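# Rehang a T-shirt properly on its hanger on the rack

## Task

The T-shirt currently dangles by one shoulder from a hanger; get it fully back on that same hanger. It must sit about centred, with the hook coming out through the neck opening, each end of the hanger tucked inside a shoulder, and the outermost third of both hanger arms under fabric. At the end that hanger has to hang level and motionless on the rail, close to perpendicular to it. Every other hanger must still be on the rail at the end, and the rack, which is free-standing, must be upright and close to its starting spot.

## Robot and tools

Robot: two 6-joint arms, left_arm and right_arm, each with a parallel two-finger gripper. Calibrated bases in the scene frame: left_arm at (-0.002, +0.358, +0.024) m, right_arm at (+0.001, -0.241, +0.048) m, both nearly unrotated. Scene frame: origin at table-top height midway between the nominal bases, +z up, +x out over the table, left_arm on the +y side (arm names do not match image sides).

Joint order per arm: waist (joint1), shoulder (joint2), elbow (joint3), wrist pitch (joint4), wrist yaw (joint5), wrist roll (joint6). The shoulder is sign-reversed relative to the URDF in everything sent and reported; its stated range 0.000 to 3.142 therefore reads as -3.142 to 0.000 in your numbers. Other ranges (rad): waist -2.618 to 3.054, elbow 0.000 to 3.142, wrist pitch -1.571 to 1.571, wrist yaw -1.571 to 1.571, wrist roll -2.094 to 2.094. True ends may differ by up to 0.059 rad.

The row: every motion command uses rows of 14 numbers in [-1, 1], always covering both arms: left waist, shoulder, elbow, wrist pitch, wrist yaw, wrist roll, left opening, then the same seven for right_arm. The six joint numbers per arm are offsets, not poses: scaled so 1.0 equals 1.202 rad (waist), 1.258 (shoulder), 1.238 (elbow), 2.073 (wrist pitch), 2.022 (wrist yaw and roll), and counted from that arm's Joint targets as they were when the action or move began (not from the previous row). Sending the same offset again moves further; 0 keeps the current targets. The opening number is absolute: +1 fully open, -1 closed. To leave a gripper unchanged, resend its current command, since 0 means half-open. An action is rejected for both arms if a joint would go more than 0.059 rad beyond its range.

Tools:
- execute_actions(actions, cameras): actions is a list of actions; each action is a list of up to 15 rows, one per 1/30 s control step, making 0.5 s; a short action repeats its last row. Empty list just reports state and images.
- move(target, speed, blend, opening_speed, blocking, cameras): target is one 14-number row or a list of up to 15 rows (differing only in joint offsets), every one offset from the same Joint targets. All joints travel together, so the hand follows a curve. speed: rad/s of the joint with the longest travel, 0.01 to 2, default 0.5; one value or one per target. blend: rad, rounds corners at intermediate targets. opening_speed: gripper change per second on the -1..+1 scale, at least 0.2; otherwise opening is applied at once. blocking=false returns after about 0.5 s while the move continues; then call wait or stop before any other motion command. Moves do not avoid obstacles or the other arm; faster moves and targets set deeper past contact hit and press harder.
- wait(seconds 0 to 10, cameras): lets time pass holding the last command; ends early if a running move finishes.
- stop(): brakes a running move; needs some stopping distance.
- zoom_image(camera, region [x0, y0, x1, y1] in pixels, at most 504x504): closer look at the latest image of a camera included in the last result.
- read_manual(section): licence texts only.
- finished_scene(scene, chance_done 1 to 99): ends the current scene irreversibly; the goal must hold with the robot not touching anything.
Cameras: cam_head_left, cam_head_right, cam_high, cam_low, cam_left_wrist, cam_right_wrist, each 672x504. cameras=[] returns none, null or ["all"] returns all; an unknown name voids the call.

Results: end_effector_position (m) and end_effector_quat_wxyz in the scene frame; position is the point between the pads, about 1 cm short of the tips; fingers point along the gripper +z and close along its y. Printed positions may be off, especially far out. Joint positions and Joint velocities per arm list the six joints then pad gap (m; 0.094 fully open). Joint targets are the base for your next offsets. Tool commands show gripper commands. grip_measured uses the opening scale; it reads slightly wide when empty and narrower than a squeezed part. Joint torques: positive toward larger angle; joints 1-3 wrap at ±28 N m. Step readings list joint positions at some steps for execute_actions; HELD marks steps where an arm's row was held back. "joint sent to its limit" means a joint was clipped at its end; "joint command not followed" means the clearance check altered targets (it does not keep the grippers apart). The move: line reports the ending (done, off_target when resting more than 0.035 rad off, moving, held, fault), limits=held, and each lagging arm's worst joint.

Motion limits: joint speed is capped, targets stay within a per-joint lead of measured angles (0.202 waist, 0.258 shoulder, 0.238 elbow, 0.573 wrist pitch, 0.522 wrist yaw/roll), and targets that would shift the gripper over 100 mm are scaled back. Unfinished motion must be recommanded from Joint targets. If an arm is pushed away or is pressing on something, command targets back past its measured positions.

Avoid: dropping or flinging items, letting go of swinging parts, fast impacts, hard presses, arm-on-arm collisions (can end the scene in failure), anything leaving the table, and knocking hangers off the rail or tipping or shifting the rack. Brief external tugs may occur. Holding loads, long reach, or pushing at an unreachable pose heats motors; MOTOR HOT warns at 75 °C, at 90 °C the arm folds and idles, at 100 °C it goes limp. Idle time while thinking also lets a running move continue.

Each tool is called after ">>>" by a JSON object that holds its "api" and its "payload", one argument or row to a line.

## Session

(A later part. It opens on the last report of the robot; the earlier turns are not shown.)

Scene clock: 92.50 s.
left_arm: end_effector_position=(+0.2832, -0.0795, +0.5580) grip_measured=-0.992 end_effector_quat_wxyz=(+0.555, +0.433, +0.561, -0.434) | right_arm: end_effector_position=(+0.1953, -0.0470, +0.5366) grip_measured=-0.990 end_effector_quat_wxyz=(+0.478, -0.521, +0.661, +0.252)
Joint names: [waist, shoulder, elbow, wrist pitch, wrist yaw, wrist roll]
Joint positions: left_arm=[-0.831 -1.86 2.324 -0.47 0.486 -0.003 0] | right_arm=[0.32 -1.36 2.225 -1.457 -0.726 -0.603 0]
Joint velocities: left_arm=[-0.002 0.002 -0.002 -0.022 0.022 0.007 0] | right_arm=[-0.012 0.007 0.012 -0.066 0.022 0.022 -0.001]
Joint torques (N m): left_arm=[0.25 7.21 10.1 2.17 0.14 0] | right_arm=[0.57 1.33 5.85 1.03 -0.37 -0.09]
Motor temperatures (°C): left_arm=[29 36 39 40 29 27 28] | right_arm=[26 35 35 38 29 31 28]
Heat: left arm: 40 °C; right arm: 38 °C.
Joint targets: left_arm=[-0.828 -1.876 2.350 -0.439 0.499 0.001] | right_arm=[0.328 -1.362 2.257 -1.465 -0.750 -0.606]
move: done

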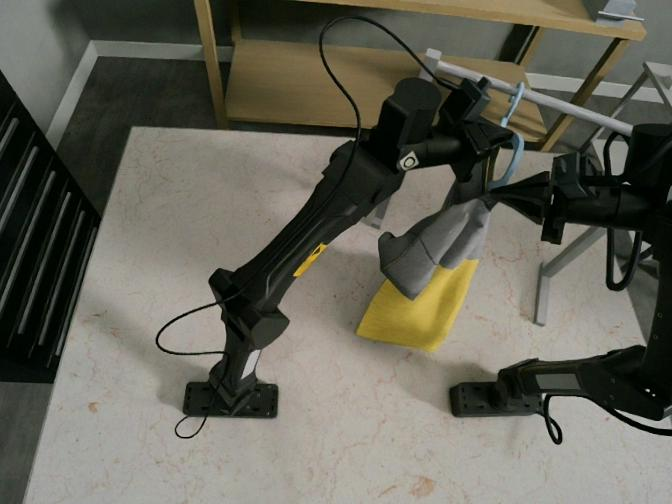

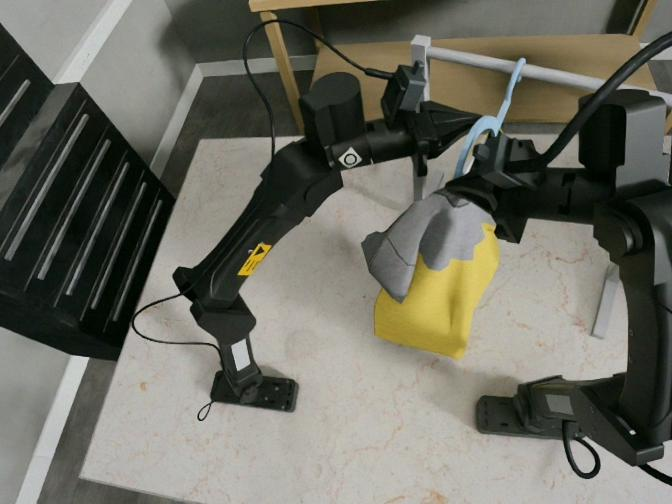

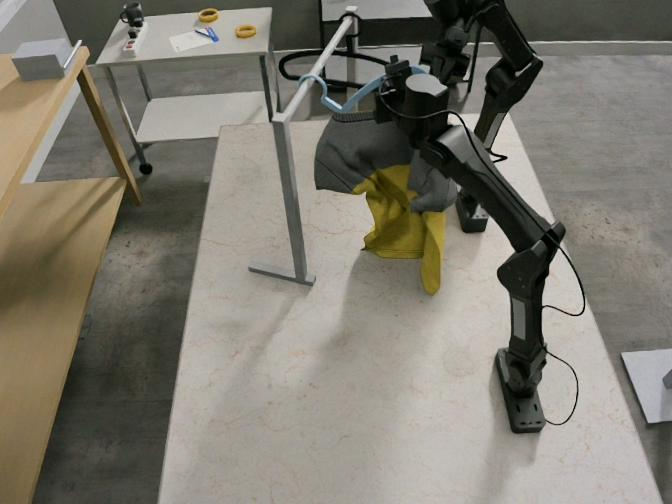

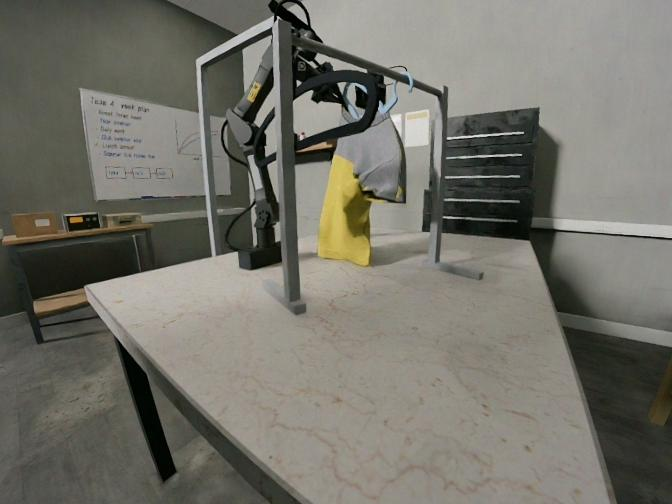

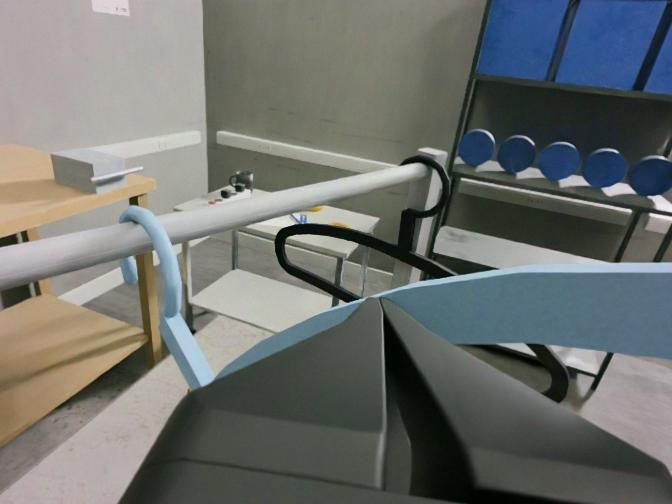

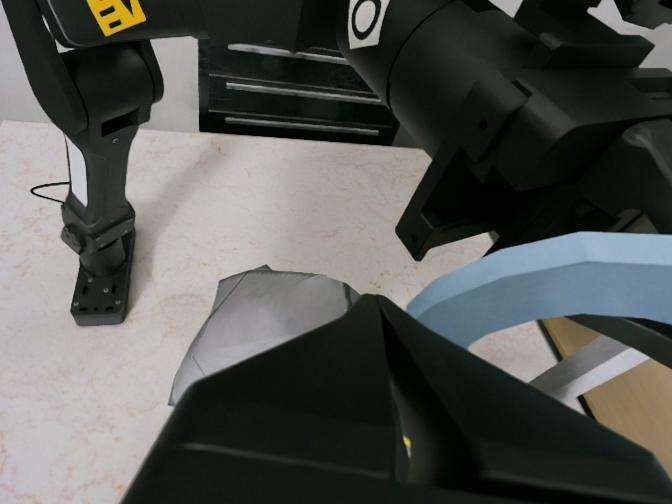

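>>> {"api": "move", "payload": {
  "target": [0.064,0.236,-0.288,0.032,0,0,-1,0,0,0,0,0,0,-1],
  "speed": 0.3,
  "cameras": []
}}

>>> {"api": "move", "payload": {
  "target": [0,0,0,0,0,0.777,1,0,0,0,0,0,0,-1],
  "speed": 0.8
}}

Scene clock: 94.87 s.
left_arm: end_effector_position=(+0.2699, -0.0156, +0.5644) grip_measured=-0.992 end_effector_quat_wxyz=(+0.576, +0.414, +0.568, -0.417) | right_arm: end_effector_position=(+0.1953, -0.0470, +0.5366) grip_measured=-0.990 end_effector_quat_wxyz=(+0.478, -0.521, +0.661, +0.252)
Joint names: [waist, shoulder, elbow, wrist pitch, wrist yaw, wrist roll]
Joint positions: left_arm=[-0.755 -1.6 2.018 -0.404 0.497 -0.003 0] | right_arm=[0.32 -1.36 2.225 -1.457 -0.726 -0.603 0]
Joint velocities: left_arm=[-0.007 0.007 -0.002 -0.022 -0.007 -0.051 0] | right_arm=[0.007 -0.002 0.012 -0.007 0.007 -0.037 -0.001]
Joint torques (N m): left_arm=[0.29 7.91 5.72 2.16 0.09 0.01] | right_arm=[0.57 1.35 5.85 1.03 -0.36 -0.11]
Motor temperatures (°C): left_arm=[29 37 39 41 29 27 28] | right_arm=[26 35 35 38 29 31 28]
Heat: left arm: 41 °C; right arm: 38 °C.
Joint targets: left_arm=[-0.751 -1.580 1.993 -0.373 0.499 0.001] | right_arm=[0.328 -1.362 2.257 -1.465 -0.750 -0.606]
move: done
No camera images: "cameras" was empty.

Scene clock: 97.73 s.
left_arm: end_effector_position=(+0.2699, -0.0156, +0.5651) grip_measured=+0.997 end_effector_quat_wxyz=(+0.703, +0.694, +0.107, +0.115) | right_arm: end_effector_position=(+0.1953, -0.0470, +0.5366) grip_measured=-0.990 end_effector_quat_wxyz=(+0.478, -0.521, +0.661, +0.252)
Joint names: [waist, shoulder, elbow, wrist pitch, wrist yaw, wrist roll]
Joint positions: left_arm=[-0.755 -1.6 2.018 -0.401 0.497 1.573 0.094] | right_arm=[0.32 -1.36 2.225 -1.457 -0.726 -0.603 0]
Joint velocities: left_arm=[-0.007 0.007 0.007 -0.081 -0.081 0.066 0.001] | right_arm=[-0.012 -0.017 -0.012 -0.051 0.022 0.007 0]
Joint torques (N m): left_arm=[0.46 7.73 5.65 2.18 0.1 0.04] | right_arm=[0.57 1.33 5.85 1.03 -0.36 -0.1]
Motor temperatures (°C): left_arm=[29 37 39 41 29 27 28] | right_arm=[26 34 34 38 29 31 28]
Heat: left arm: 41 °C; right arm: 38 °C.
Joint targets: left_arm=[-0.751 -1.580 1.993 -0.373 0.499 1.572] | right_arm=[0.328 -1.362 2.257 -1.465 -0.750 -0.606]
move: done

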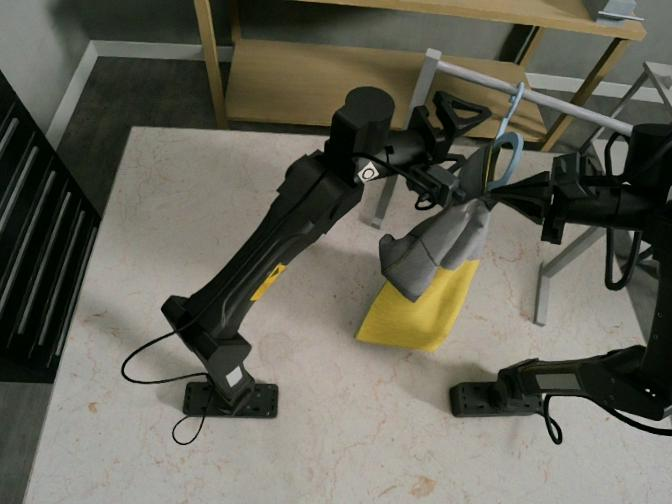

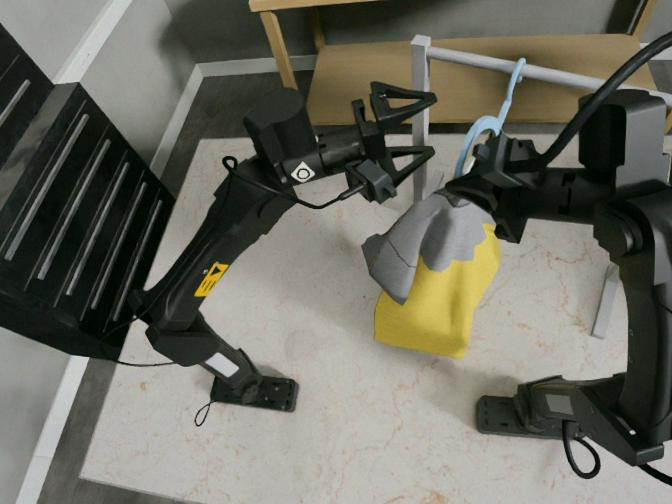

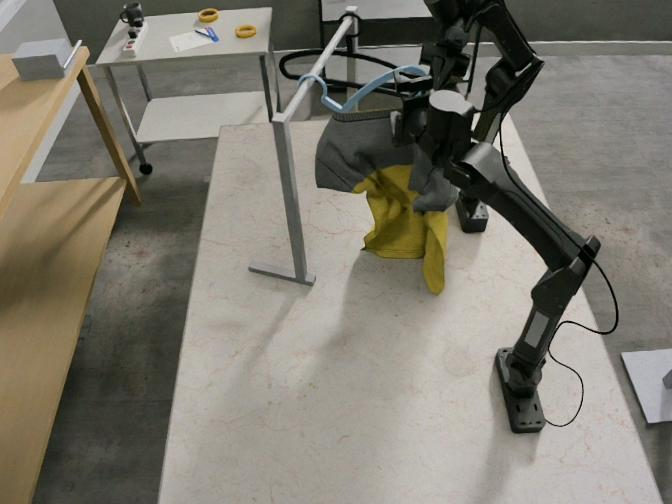

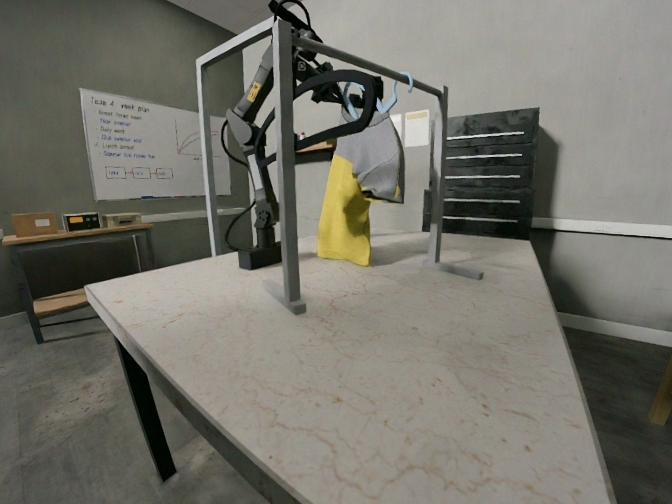

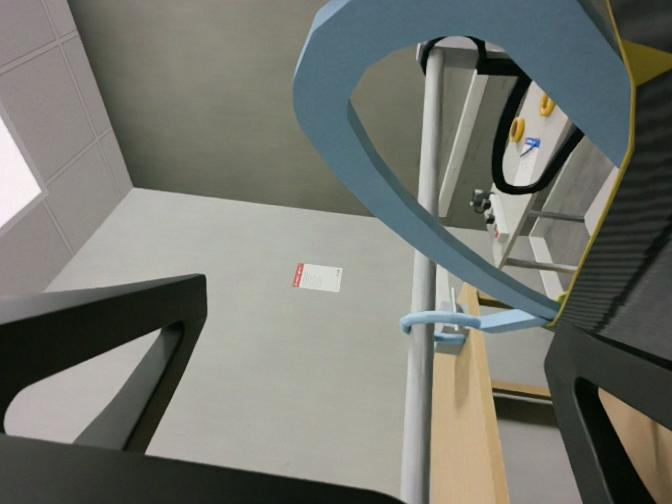

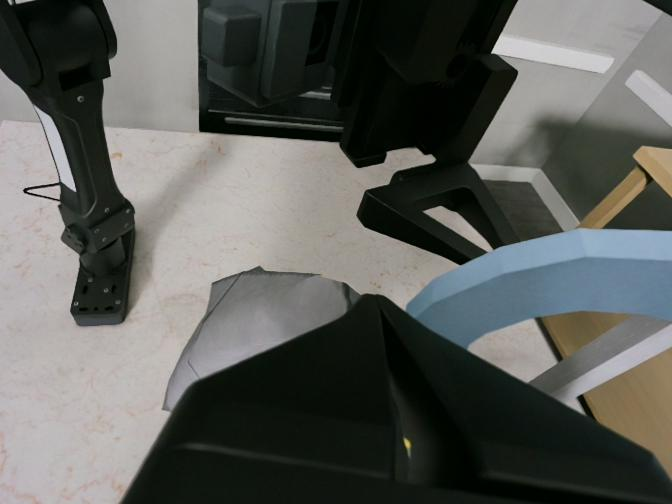

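>>> {"api": "move", "payload": {
  "target": [0,0,0,0,0,-0.43,1,0,0,0,0,0,0,-1],
  "speed": 0.8,
  "cameras": ["cam_left_wrist"]
}}

Scene clock: 100.37 s.
left_arm: end_effector_position=(+0.2699, -0.0156, +0.5651) grip_measured=+0.997 end_effector_quat_wxyz=(+0.687, +0.587, +0.384, -0.187) | right_arm: end_effector_position=(+0.1953, -0.0470, +0.5366) grip_measured=-0.990 end_effector_quat_wxyz=(+0.478, -0.521, +0.661, +0.252)
Joint names: [waist, shoulder, elbow, wrist pitch, wrist yaw, wrist roll]
Joint positions: left_arm=[-0.755 -1.6 2.018 -0.401 0.497 0.718 0.094] | right_arm=[0.32 -1.36 2.225 -1.457 -0.726 -0.603 0]
Joint velocities: left_arm=[-0.007 0.002 -0.002 0.007 0.007 0.007 0] | right_arm=[0.017 0.012 -0.002 0.022 -0.007 0.007 0]
Joint torques (N m): left_arm=[0.39 7.84 5.72 2.12 0.05 -0.1] | right_arm=[0.57 1.33 5.83 1.02 -0.36 -0.1]
Motor temperatures (°C): left_arm=[29 37 39 42 29 27 28] | right_arm=[26 34 34 38 29 31 28]
Heat: left arm: 42 °C; right arm: 38 °C.
Joint targets: left_arm=[-0.751 -1.580 1.993 -0.373 0.499 0.702] | right_arm=[0.328 -1.362 2.257 -1.465 -0.750 -0.606]
move: done
Images, in order (width x height): cam_left_wrist 672x504.

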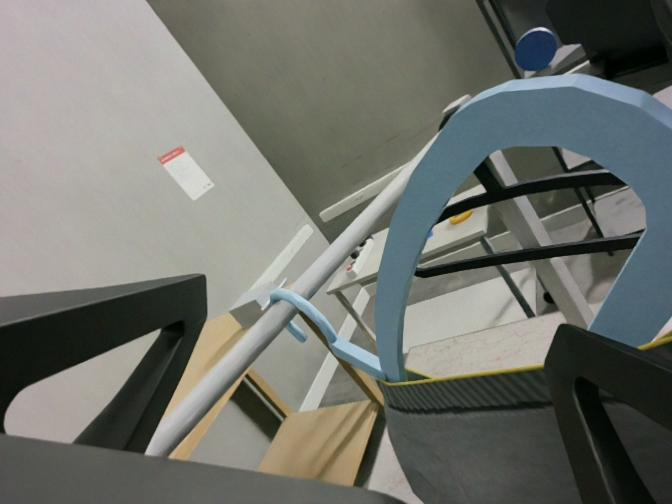

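>>> {"api": "move", "payload": {
  "target": [-0.056,-0.245,0.177,0.083,0,0,1,0,0,0,0,0,0,-1],
  "speed": 0.2,
  "cameras": ["cam_head_left","cam_head_right","cam_left_wrist","cam_right_wrist"]
}}

Scene clock: 103.00 s.
left_arm: end_effector_position=(+0.3040, -0.0909, +0.5488) grip_measured=+0.997 end_effector_quat_wxyz=(+0.705, +0.585, +0.346, -0.202) | right_arm: end_effector_position=(+0.1953, -0.0470, +0.5366) grip_measured=-0.990 end_effector_quat_wxyz=(+0.478, -0.521, +0.661, +0.252)
Joint names: [waist, shoulder, elbow, wrist pitch, wrist yaw, wrist roll]
Joint positions: left_arm=[-0.814 -1.864 2.181 -0.231 0.497 0.717 0.094] | right_arm=[0.32 -1.36 2.225 -1.457 -0.726 -0.603 0]
Joint velocities: left_arm=[-0.012 0.002 0.002 -0.066 0.022 0.007 0.001] | right_arm=[0.002 0.002 -0.012 -0.037 0.051 -0.037 -0.001]
Joint torques (N m): left_arm=[-0.36 7.2 11.37 2.12 0 -0.08] | right_arm=[0.55 1.33 5.85 1.04 -0.36 -0.11]
Motor temperatures (°C): left_arm=[29 37 39 42 29 27 28] | right_arm=[26 34 34 38 29 31 28]
Heat: left arm: 42 °C; right arm: 38 °C.
Joint targets: left_arm=[-0.818 -1.888 2.212 -0.200 0.499 0.702] | right_arm=[0.328 -1.362 2.257 -1.465 -0.750 -0.606]
move: done
Images, in order (width x height): cam_head_left 672x504, cam_head_right 672x504, cam_left_wrist 672x504, cam_right_wrist 672x504.

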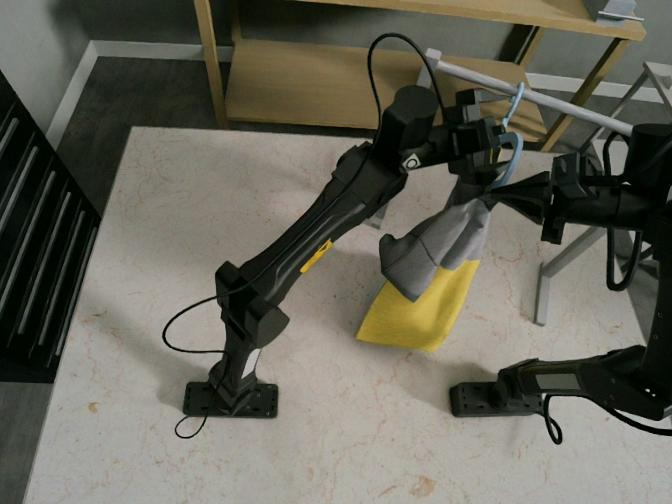

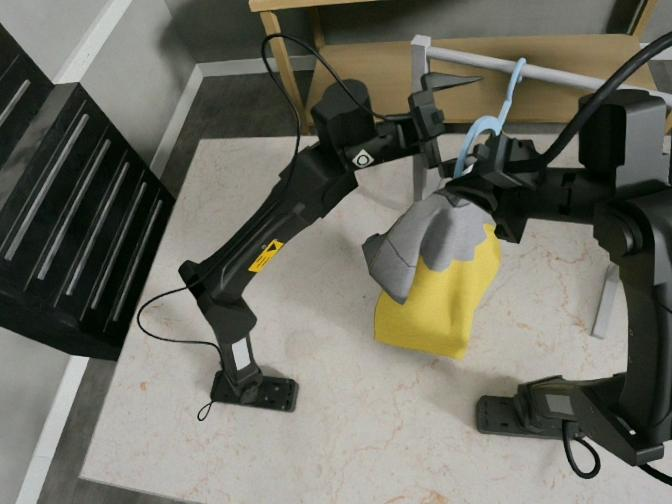

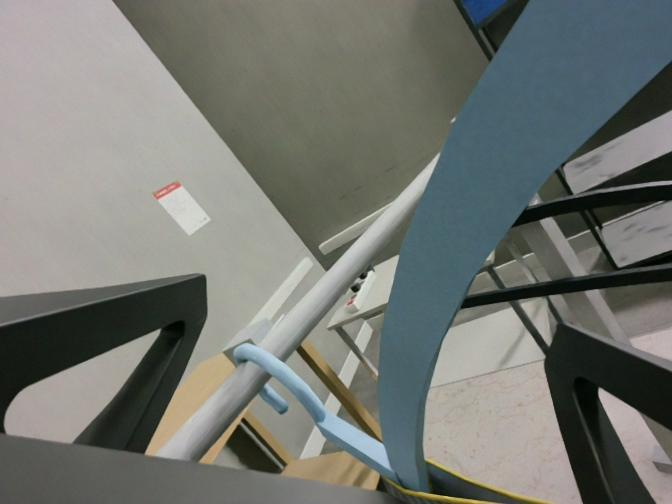

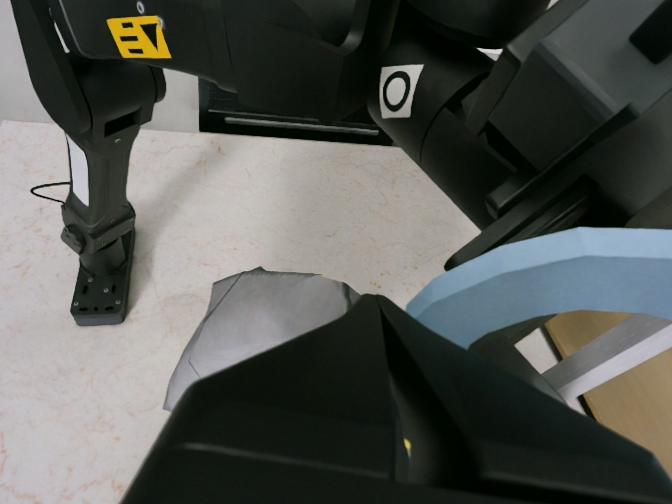

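>>> {"api": "move", "payload": {
  "target": [-0.008,-0.036,0.022,0.01,0,0,1,0,0,0,0,0,0,-1],
  "speed": 0.2,
  "cameras": ["cam_left_wrist"]
}}

>>> {"api": "move", "payload": {
  "target": [0,0,0,0,0,0,-0.9,0,0,0,0,0,0,-1],
  "opening_speed": 1.0
}}

Scene clock: 104.10 s.
left_arm: end_effector_position=(+0.3090, -0.1021, +0.5444) grip_measured=+0.997 end_effector_quat_wxyz=(+0.707, +0.585, +0.341, -0.204) | right_arm: end_effector_position=(+0.1951, -0.0470, +0.5364) grip_measured=-0.990 end_effector_quat_wxyz=(+0.477, -0.521, +0.661, +0.252)
Joint names: [waist, shoulder, elbow, wrist pitch, wrist yaw, wrist roll]
Joint positions: left_arm=[-0.821 -1.906 2.211 -0.21 0.497 0.717 0.094] | right_arm=[0.32 -1.36 2.225 -1.458 -0.726 -0.603 0]
Joint velocities: left_arm=[0.002 -0.007 -0.012 0.022 -0.007 -0.022 0] | right_arm=[-0.002 -0.002 -0.002 -0.022 0.066 0.007 0]
Joint torques (N m): left_arm=[-0.44 7.35 11.25 2.14 0.06 -0.11] | right_arm=[0.58 1.33 5.85 1.09 -0.36 -0.1]
Motor temperatures (°C): left_arm=[29 37 39 42 29 27 28] | right_arm=[26 34 34 38 29 31 28]
Heat: left arm: 42 °C; right arm: 38 °C.
Joint targets: left_arm=[-0.828 -1.933 2.239 -0.180 0.499 0.702] | right_arm=[0.328 -1.362 2.257 -1.465 -0.750 -0.606]
move: done
Images, in order (width x height): cam_left_wrist 672x504.

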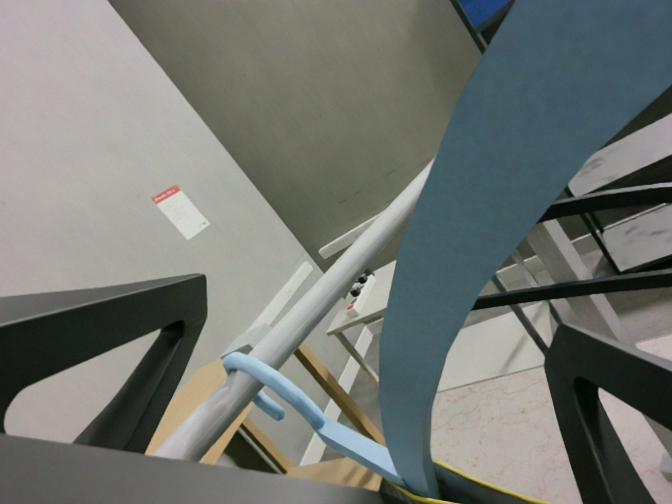

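Scene clock: 106.20 s.
left_arm: end_effector_position=(+0.3067, -0.1034, +0.5444) grip_measured=-0.729 end_effector_quat_wxyz=(+0.705, +0.584, +0.343, -0.212) | right_arm: end_effector_position=(+0.1947, -0.0468, +0.5361) grip_measured=-0.990 end_effector_quat_wxyz=(+0.476, -0.522, +0.661, +0.252)
Joint names: [waist, shoulder, elbow, wrist pitch, wrist yaw, wrist roll]
Joint positions: left_arm=[-0.825 -1.906 2.211 -0.21 0.501 0.701 0.013] | right_arm=[0.322 -1.36 2.225 -1.46 -0.726 -0.603 0]
Joint velocities: left_arm=[0.002 -0.002 0.002 0.007 -0.007 -0.007 -0.001] | right_arm=[-0.002 0.017 -0.002 -0.007 -0.066 -0.081 -0.001]
Joint torques (N m): left_arm=[-0.35 7.32 11.37 2.13 -0.01 -0.04] | right_arm=[0.47 1.35 5.83 1.06 -0.37 -0.09]
Motor temperatures (°C): left_arm=[29 37 39 43 29 27 28] | right_arm=[26 34 34 38 29 31 28]
Heat: left arm: 43 °C; right arm: 38 °C.
Joint targets: left_arm=[-0.828 -1.933 2.239 -0.180 0.499 0.702] | right_arm=[0.328 -1.362 2.257 -1.465 -0.750 -0.606]
move: done

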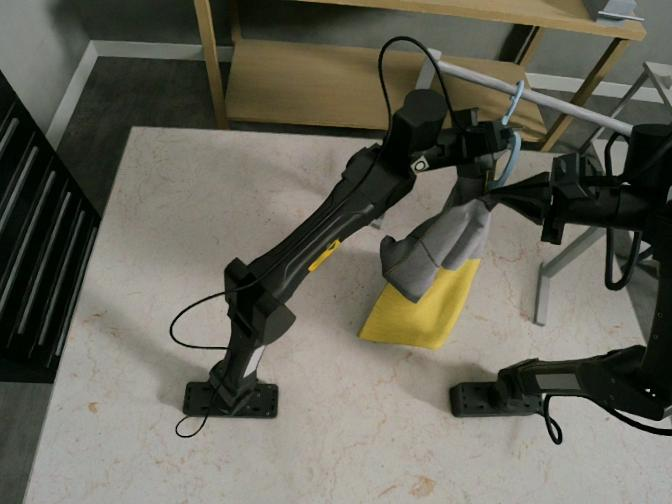

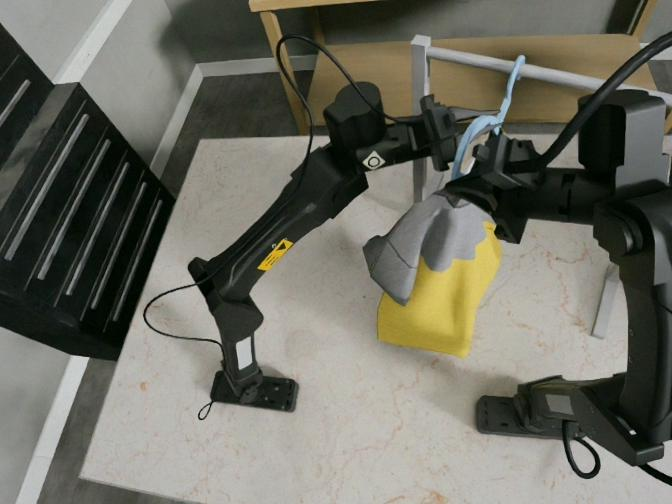

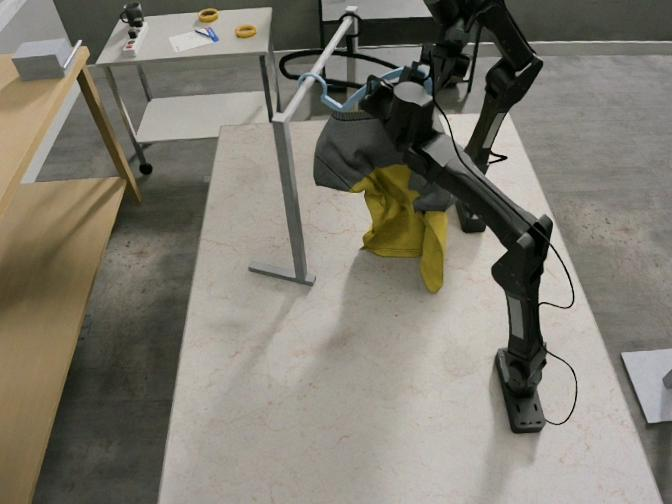

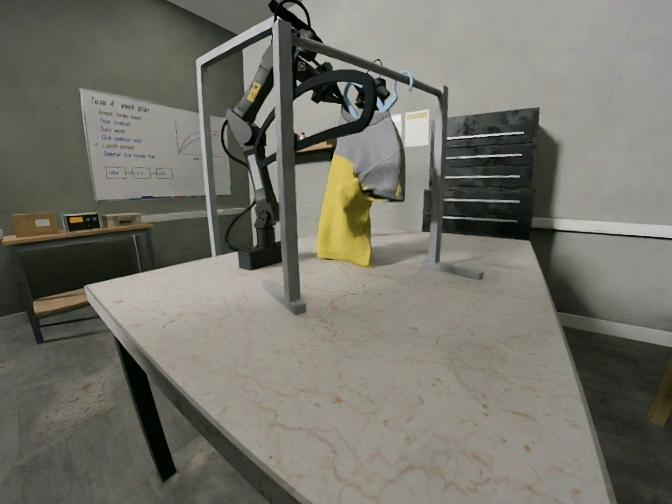

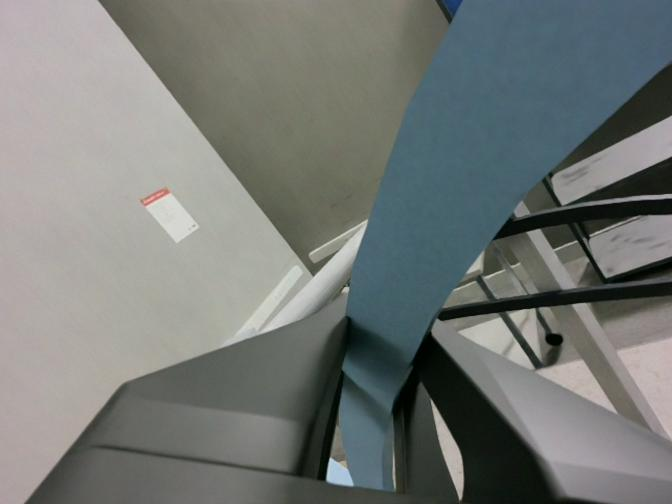

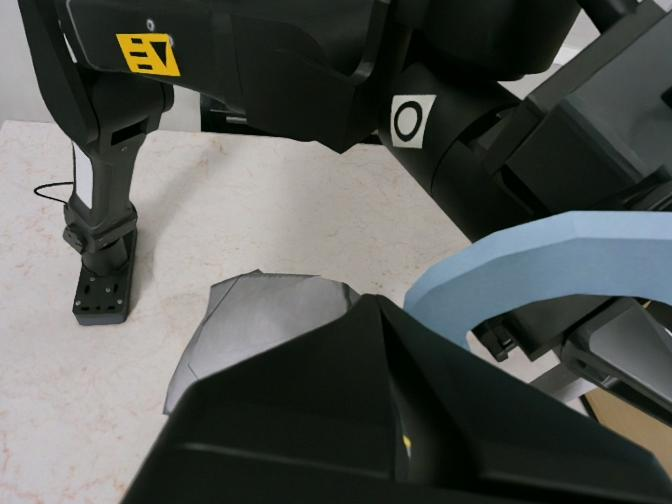

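>>> {"api": "move", "payload": {
  "target": [-0.005,0.072,-0.2,0.075,0,0.099,-0.9,0,0,0,0,0,0,-1],
  "speed": 0.15
}}

Scene clock: 109.70 s.
left_arm: end_effector_position=(+0.3068, -0.1103, +0.5161) grip_measured=-0.729 end_effector_quat_wxyz=(+0.722, +0.613, +0.282, -0.151) | right_arm: end_effector_position=(+0.1955, -0.0474, +0.5357) grip_measured=-0.990 end_effector_quat_wxyz=(+0.476, -0.521, +0.663, +0.250)
Joint names: [waist, shoulder, elbow, wrist pitch, wrist yaw, wrist roll]
Joint positions: left_arm=[-0.831 -1.864 2.02 -0.053 0.508 0.884 0.013] | right_arm=[0.322 -1.36 2.225 -1.46 -0.72 -0.603 0]
Joint velocities: left_arm=[-0.012 0.012 -0.007 -0.007 -0.095 0.051 0] | right_arm=[-0.007 -0.002 0.012 -0.037 0.051 -0.051 0.001]
Joint torques (N m): left_arm=[-0.39 11.19 6.17 2.11 -0.08 0.16] | right_arm=[0.46 1.36 5.83 1.06 -0.42 -0.1]
Motor temperatures (°C): left_arm=[29 37 39 43 29 27 28] | right_arm=[26 34 34 38 29 31 28]
Heat: left arm: 43 °C; right arm: 38 °C.
Joint targets: left_arm=[-0.834 -1.842 1.992 -0.024 0.499 0.902] | right_arm=[0.328 -1.362 2.257 -1.465 -0.750 -0.606]
move: done

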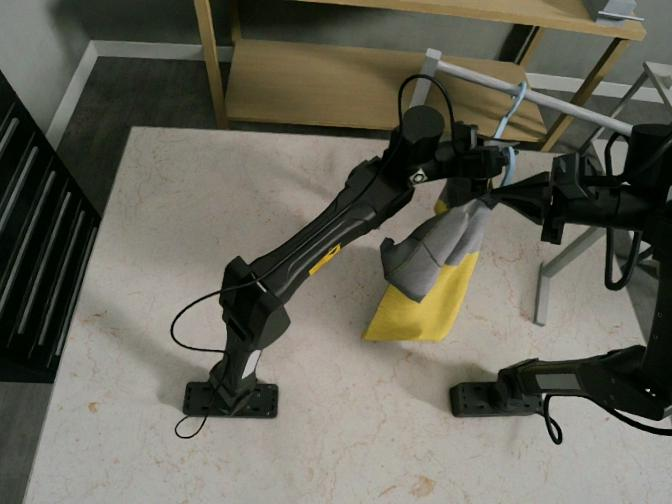

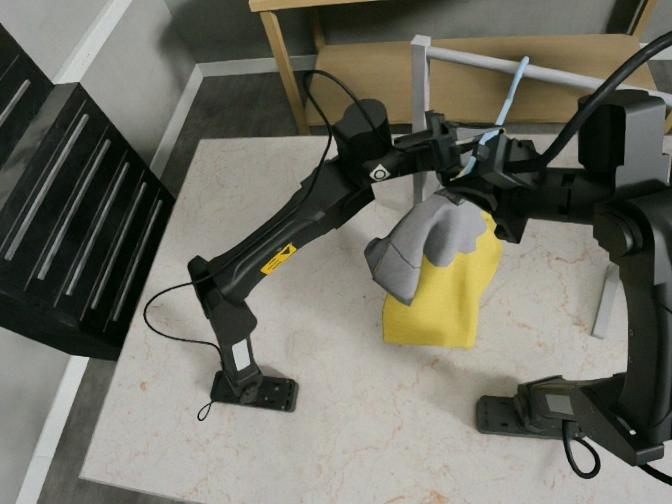

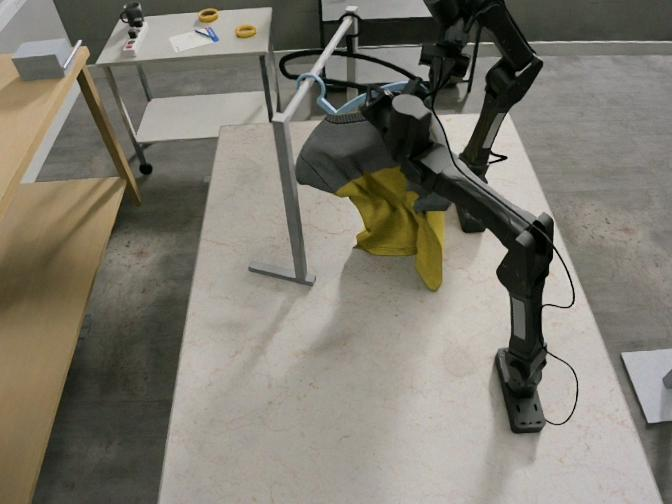

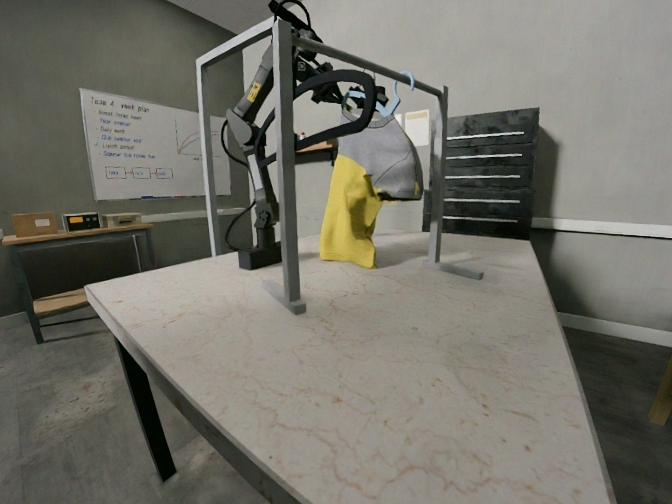

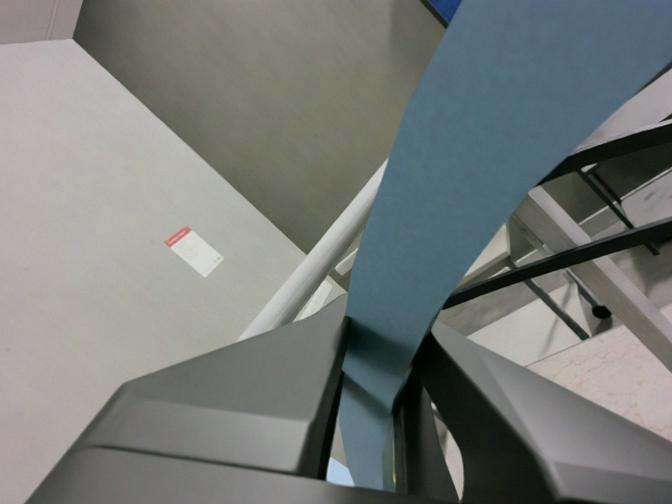

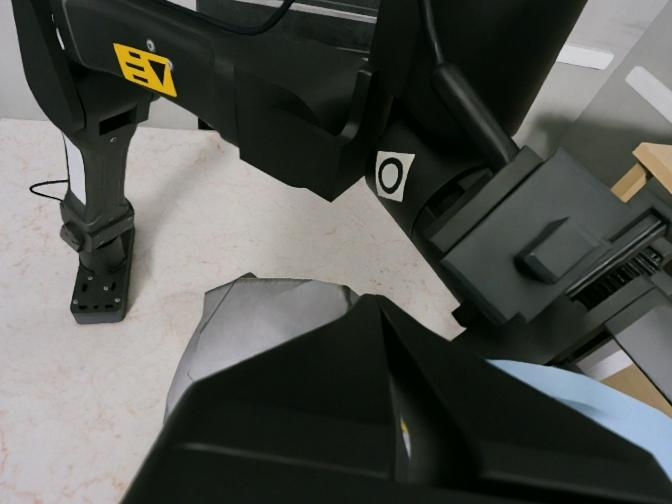

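>>> {"api": "move", "payload": {
  "target": [-0.004,0.047,-0.157,0.065,0,0.099,-0.9,0,0,0,0,0,0,-1],
  "speed": 0.15
}}

Scene clock: 111.70 s.
left_arm: end_effector_position=(+0.3007, -0.1071, +0.4934) grip_measured=-0.729 end_effector_quat_wxyz=(+0.738, +0.633, +0.219, -0.083) | right_arm: end_effector_position=(+0.1943, -0.0484, +0.5325) grip_measured=-0.990 end_effector_quat_wxyz=(+0.470, -0.520, +0.668, +0.250)
Joint names: [waist, shoulder, elbow, wrist pitch, wrist yaw, wrist roll]
Joint positions: left_arm=[-0.835 -1.801 1.828 0.091 0.509 1.068 0.013] | right_arm=[0.322 -1.36 2.225 -1.477 -0.716 -0.603 0]
Joint velocities: left_arm=[-0.017 -0.002 0.012 -0.007 -0.022 -0.037 0] | right_arm=[-0.007 0.002 0.007 -0.037 -0.037 -0.007 0.001]
Joint torques (N m): left_arm=[-0.42 10.55 6.45 2.01 -0.06 0.36] | right_arm=[0.46 1.32 5.83 1.22 -0.49 -0.09]
Motor temperatures (°C): left_arm=[29 38 39 43 29 27 28] | right_arm=[26 34 34 38 29 31 28]
Heat: left arm: 43 °C; right arm: 38 °C.
Joint targets: left_arm=[-0.839 -1.783 1.797 0.110 0.499 1.103] | right_arm=[0.328 -1.362 2.257 -1.465 -0.750 -0.606]
move: done

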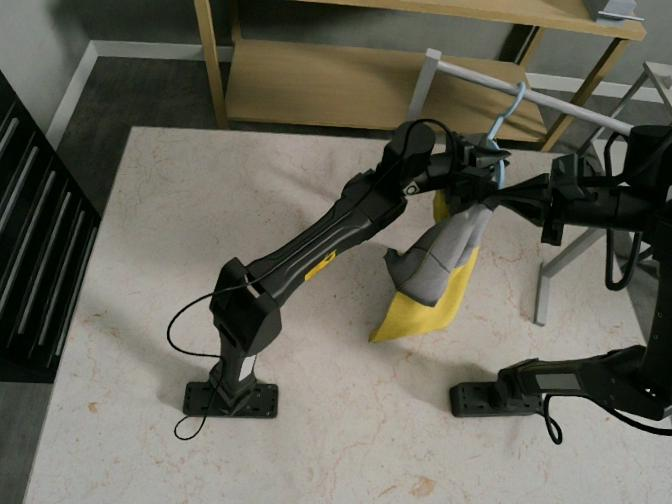

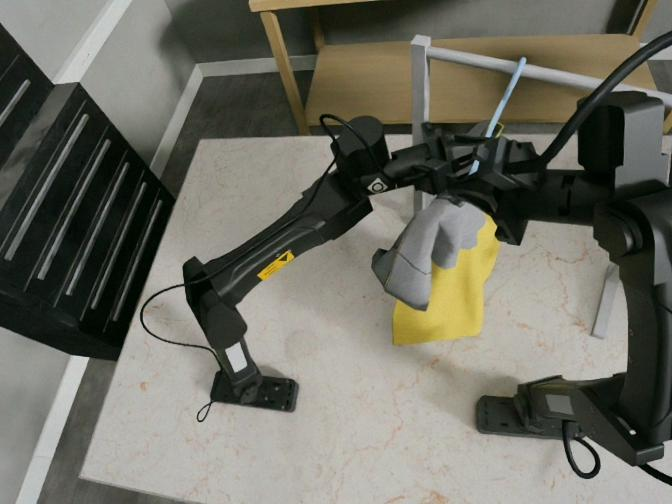

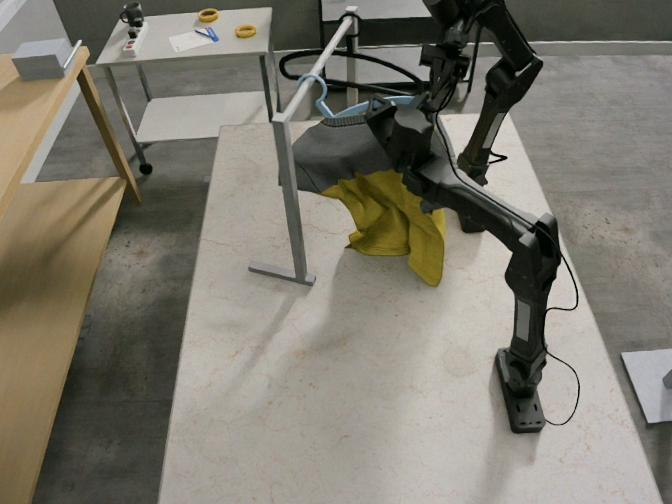

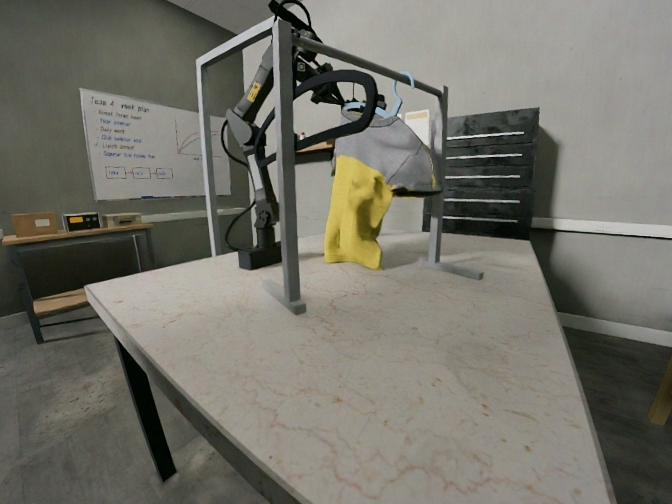

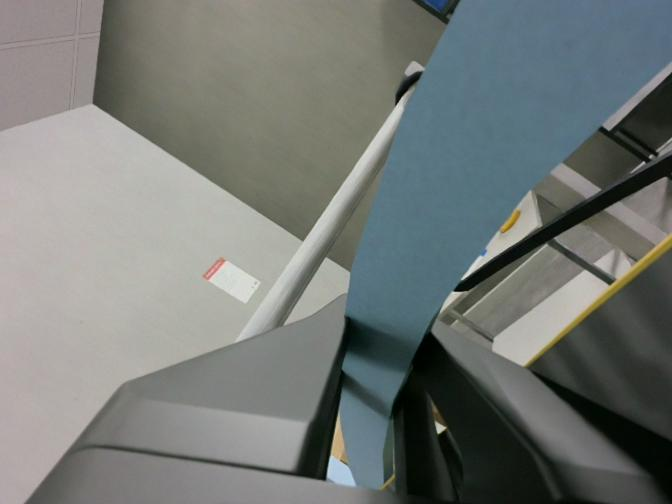

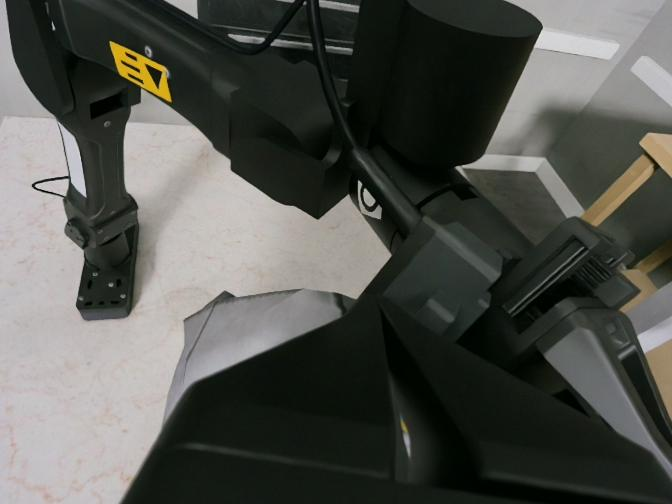

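>>> {"api": "move", "payload": {
  "target": [0,0,0,0,0,0,-0.9,-0.062,0.041,-0.016,0.039,0,0,-1],
  "speed": 0.2
}}

Scene clock: 113.10 s.
left_arm: end_effector_position=(+0.3000, -0.1078, +0.4925) grip_measured=-0.729 end_effector_quat_wxyz=(+0.738, +0.635, +0.215, -0.080) | right_arm: end_effector_position=(+0.1981, -0.0639, +0.5429) grip_measured=-0.990 end_effector_quat_wxyz=(+0.498, -0.500, +0.671, +0.227)
Joint names: [waist, shoulder, elbow, wrist pitch, wrist yaw, wrist roll]
Joint positions: left_arm=[-0.837 -1.801 1.826 0.091 0.509 1.08 0.013] | right_arm=[0.256 -1.33 2.225 -1.455 -0.716 -0.603 0]
Joint velocities: left_arm=[-0.002 -0.007 -0.002 -0.007 0.007 0.037 0] | right_arm=[0.007 0.002 -0.012 -0.066 0.037 -0.11 0]
Joint torques (N m): left_arm=[-0.29 10.73 6.84 2.02 -0.05 0.2] | right_arm=[-0.18 2.84 4.19 1.78 -0.47 -0.1]
Motor temperatures (°C): left_arm=[29 38 39 43 29 27 28] | right_arm=[26 34 34 39 29 31 28]
Heat: left arm: 43 °C; right arm: 39 °C.
Joint targets: left_arm=[-0.839 -1.783 1.798 0.110 0.499 1.103] | right_arm=[0.254 -1.311 2.237 -1.385 -0.750 -0.606]
move: off_target (right_arm); right_arm: the wrist pitch is farthest, 0.071 rad from its target

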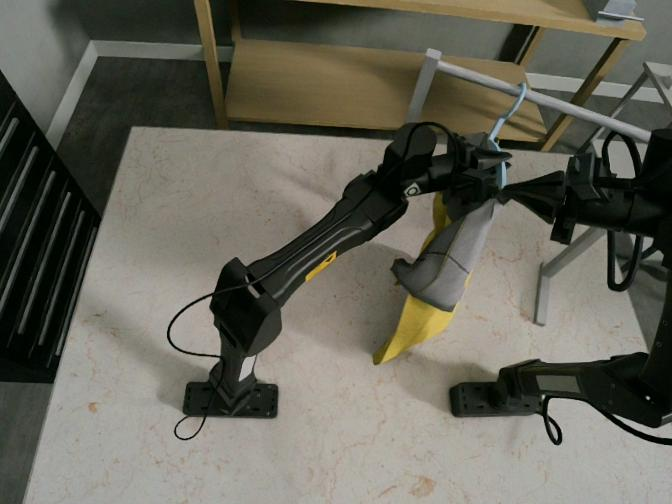

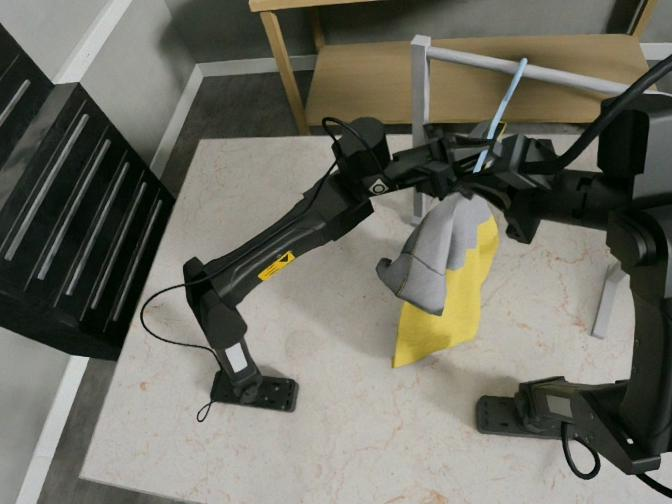

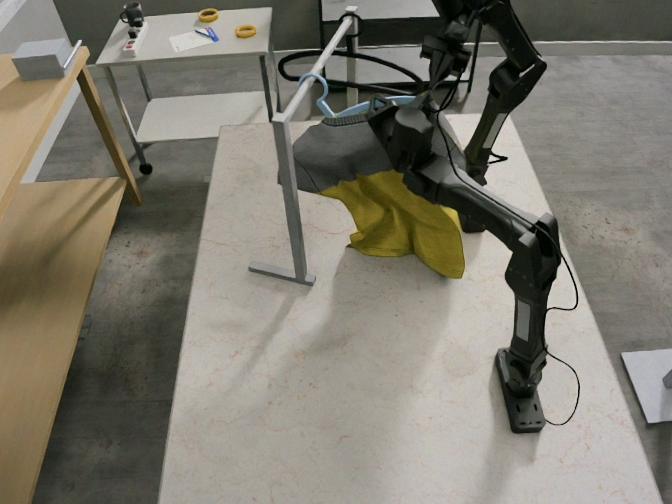

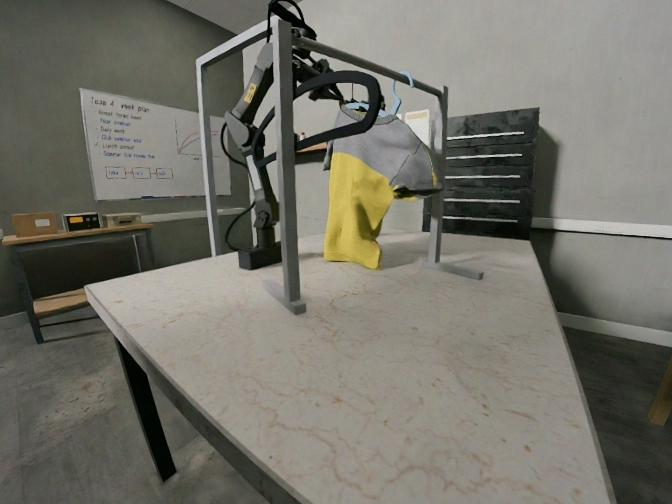

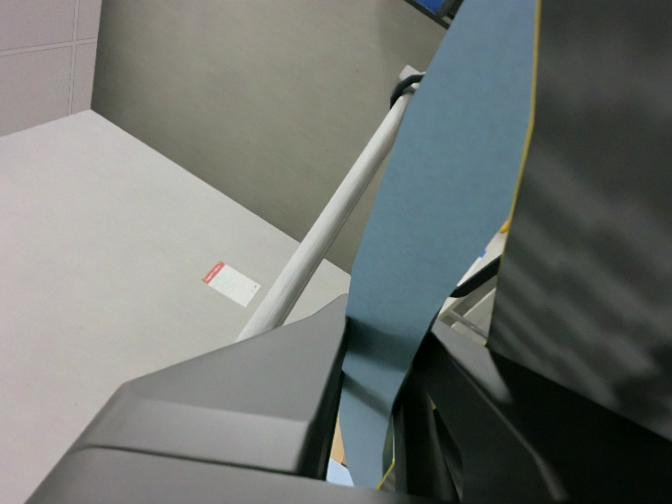

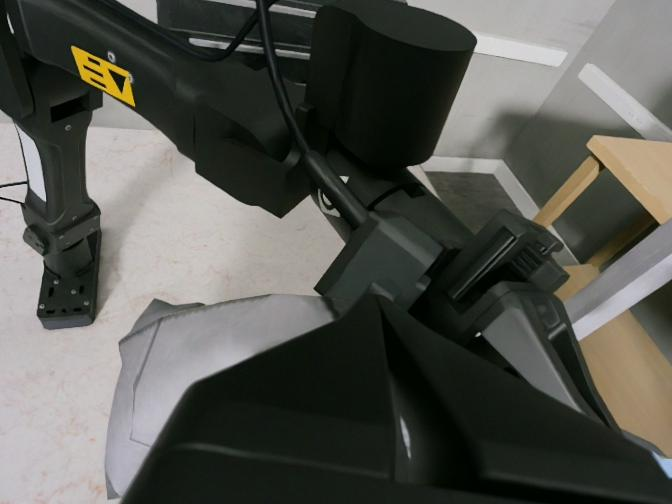

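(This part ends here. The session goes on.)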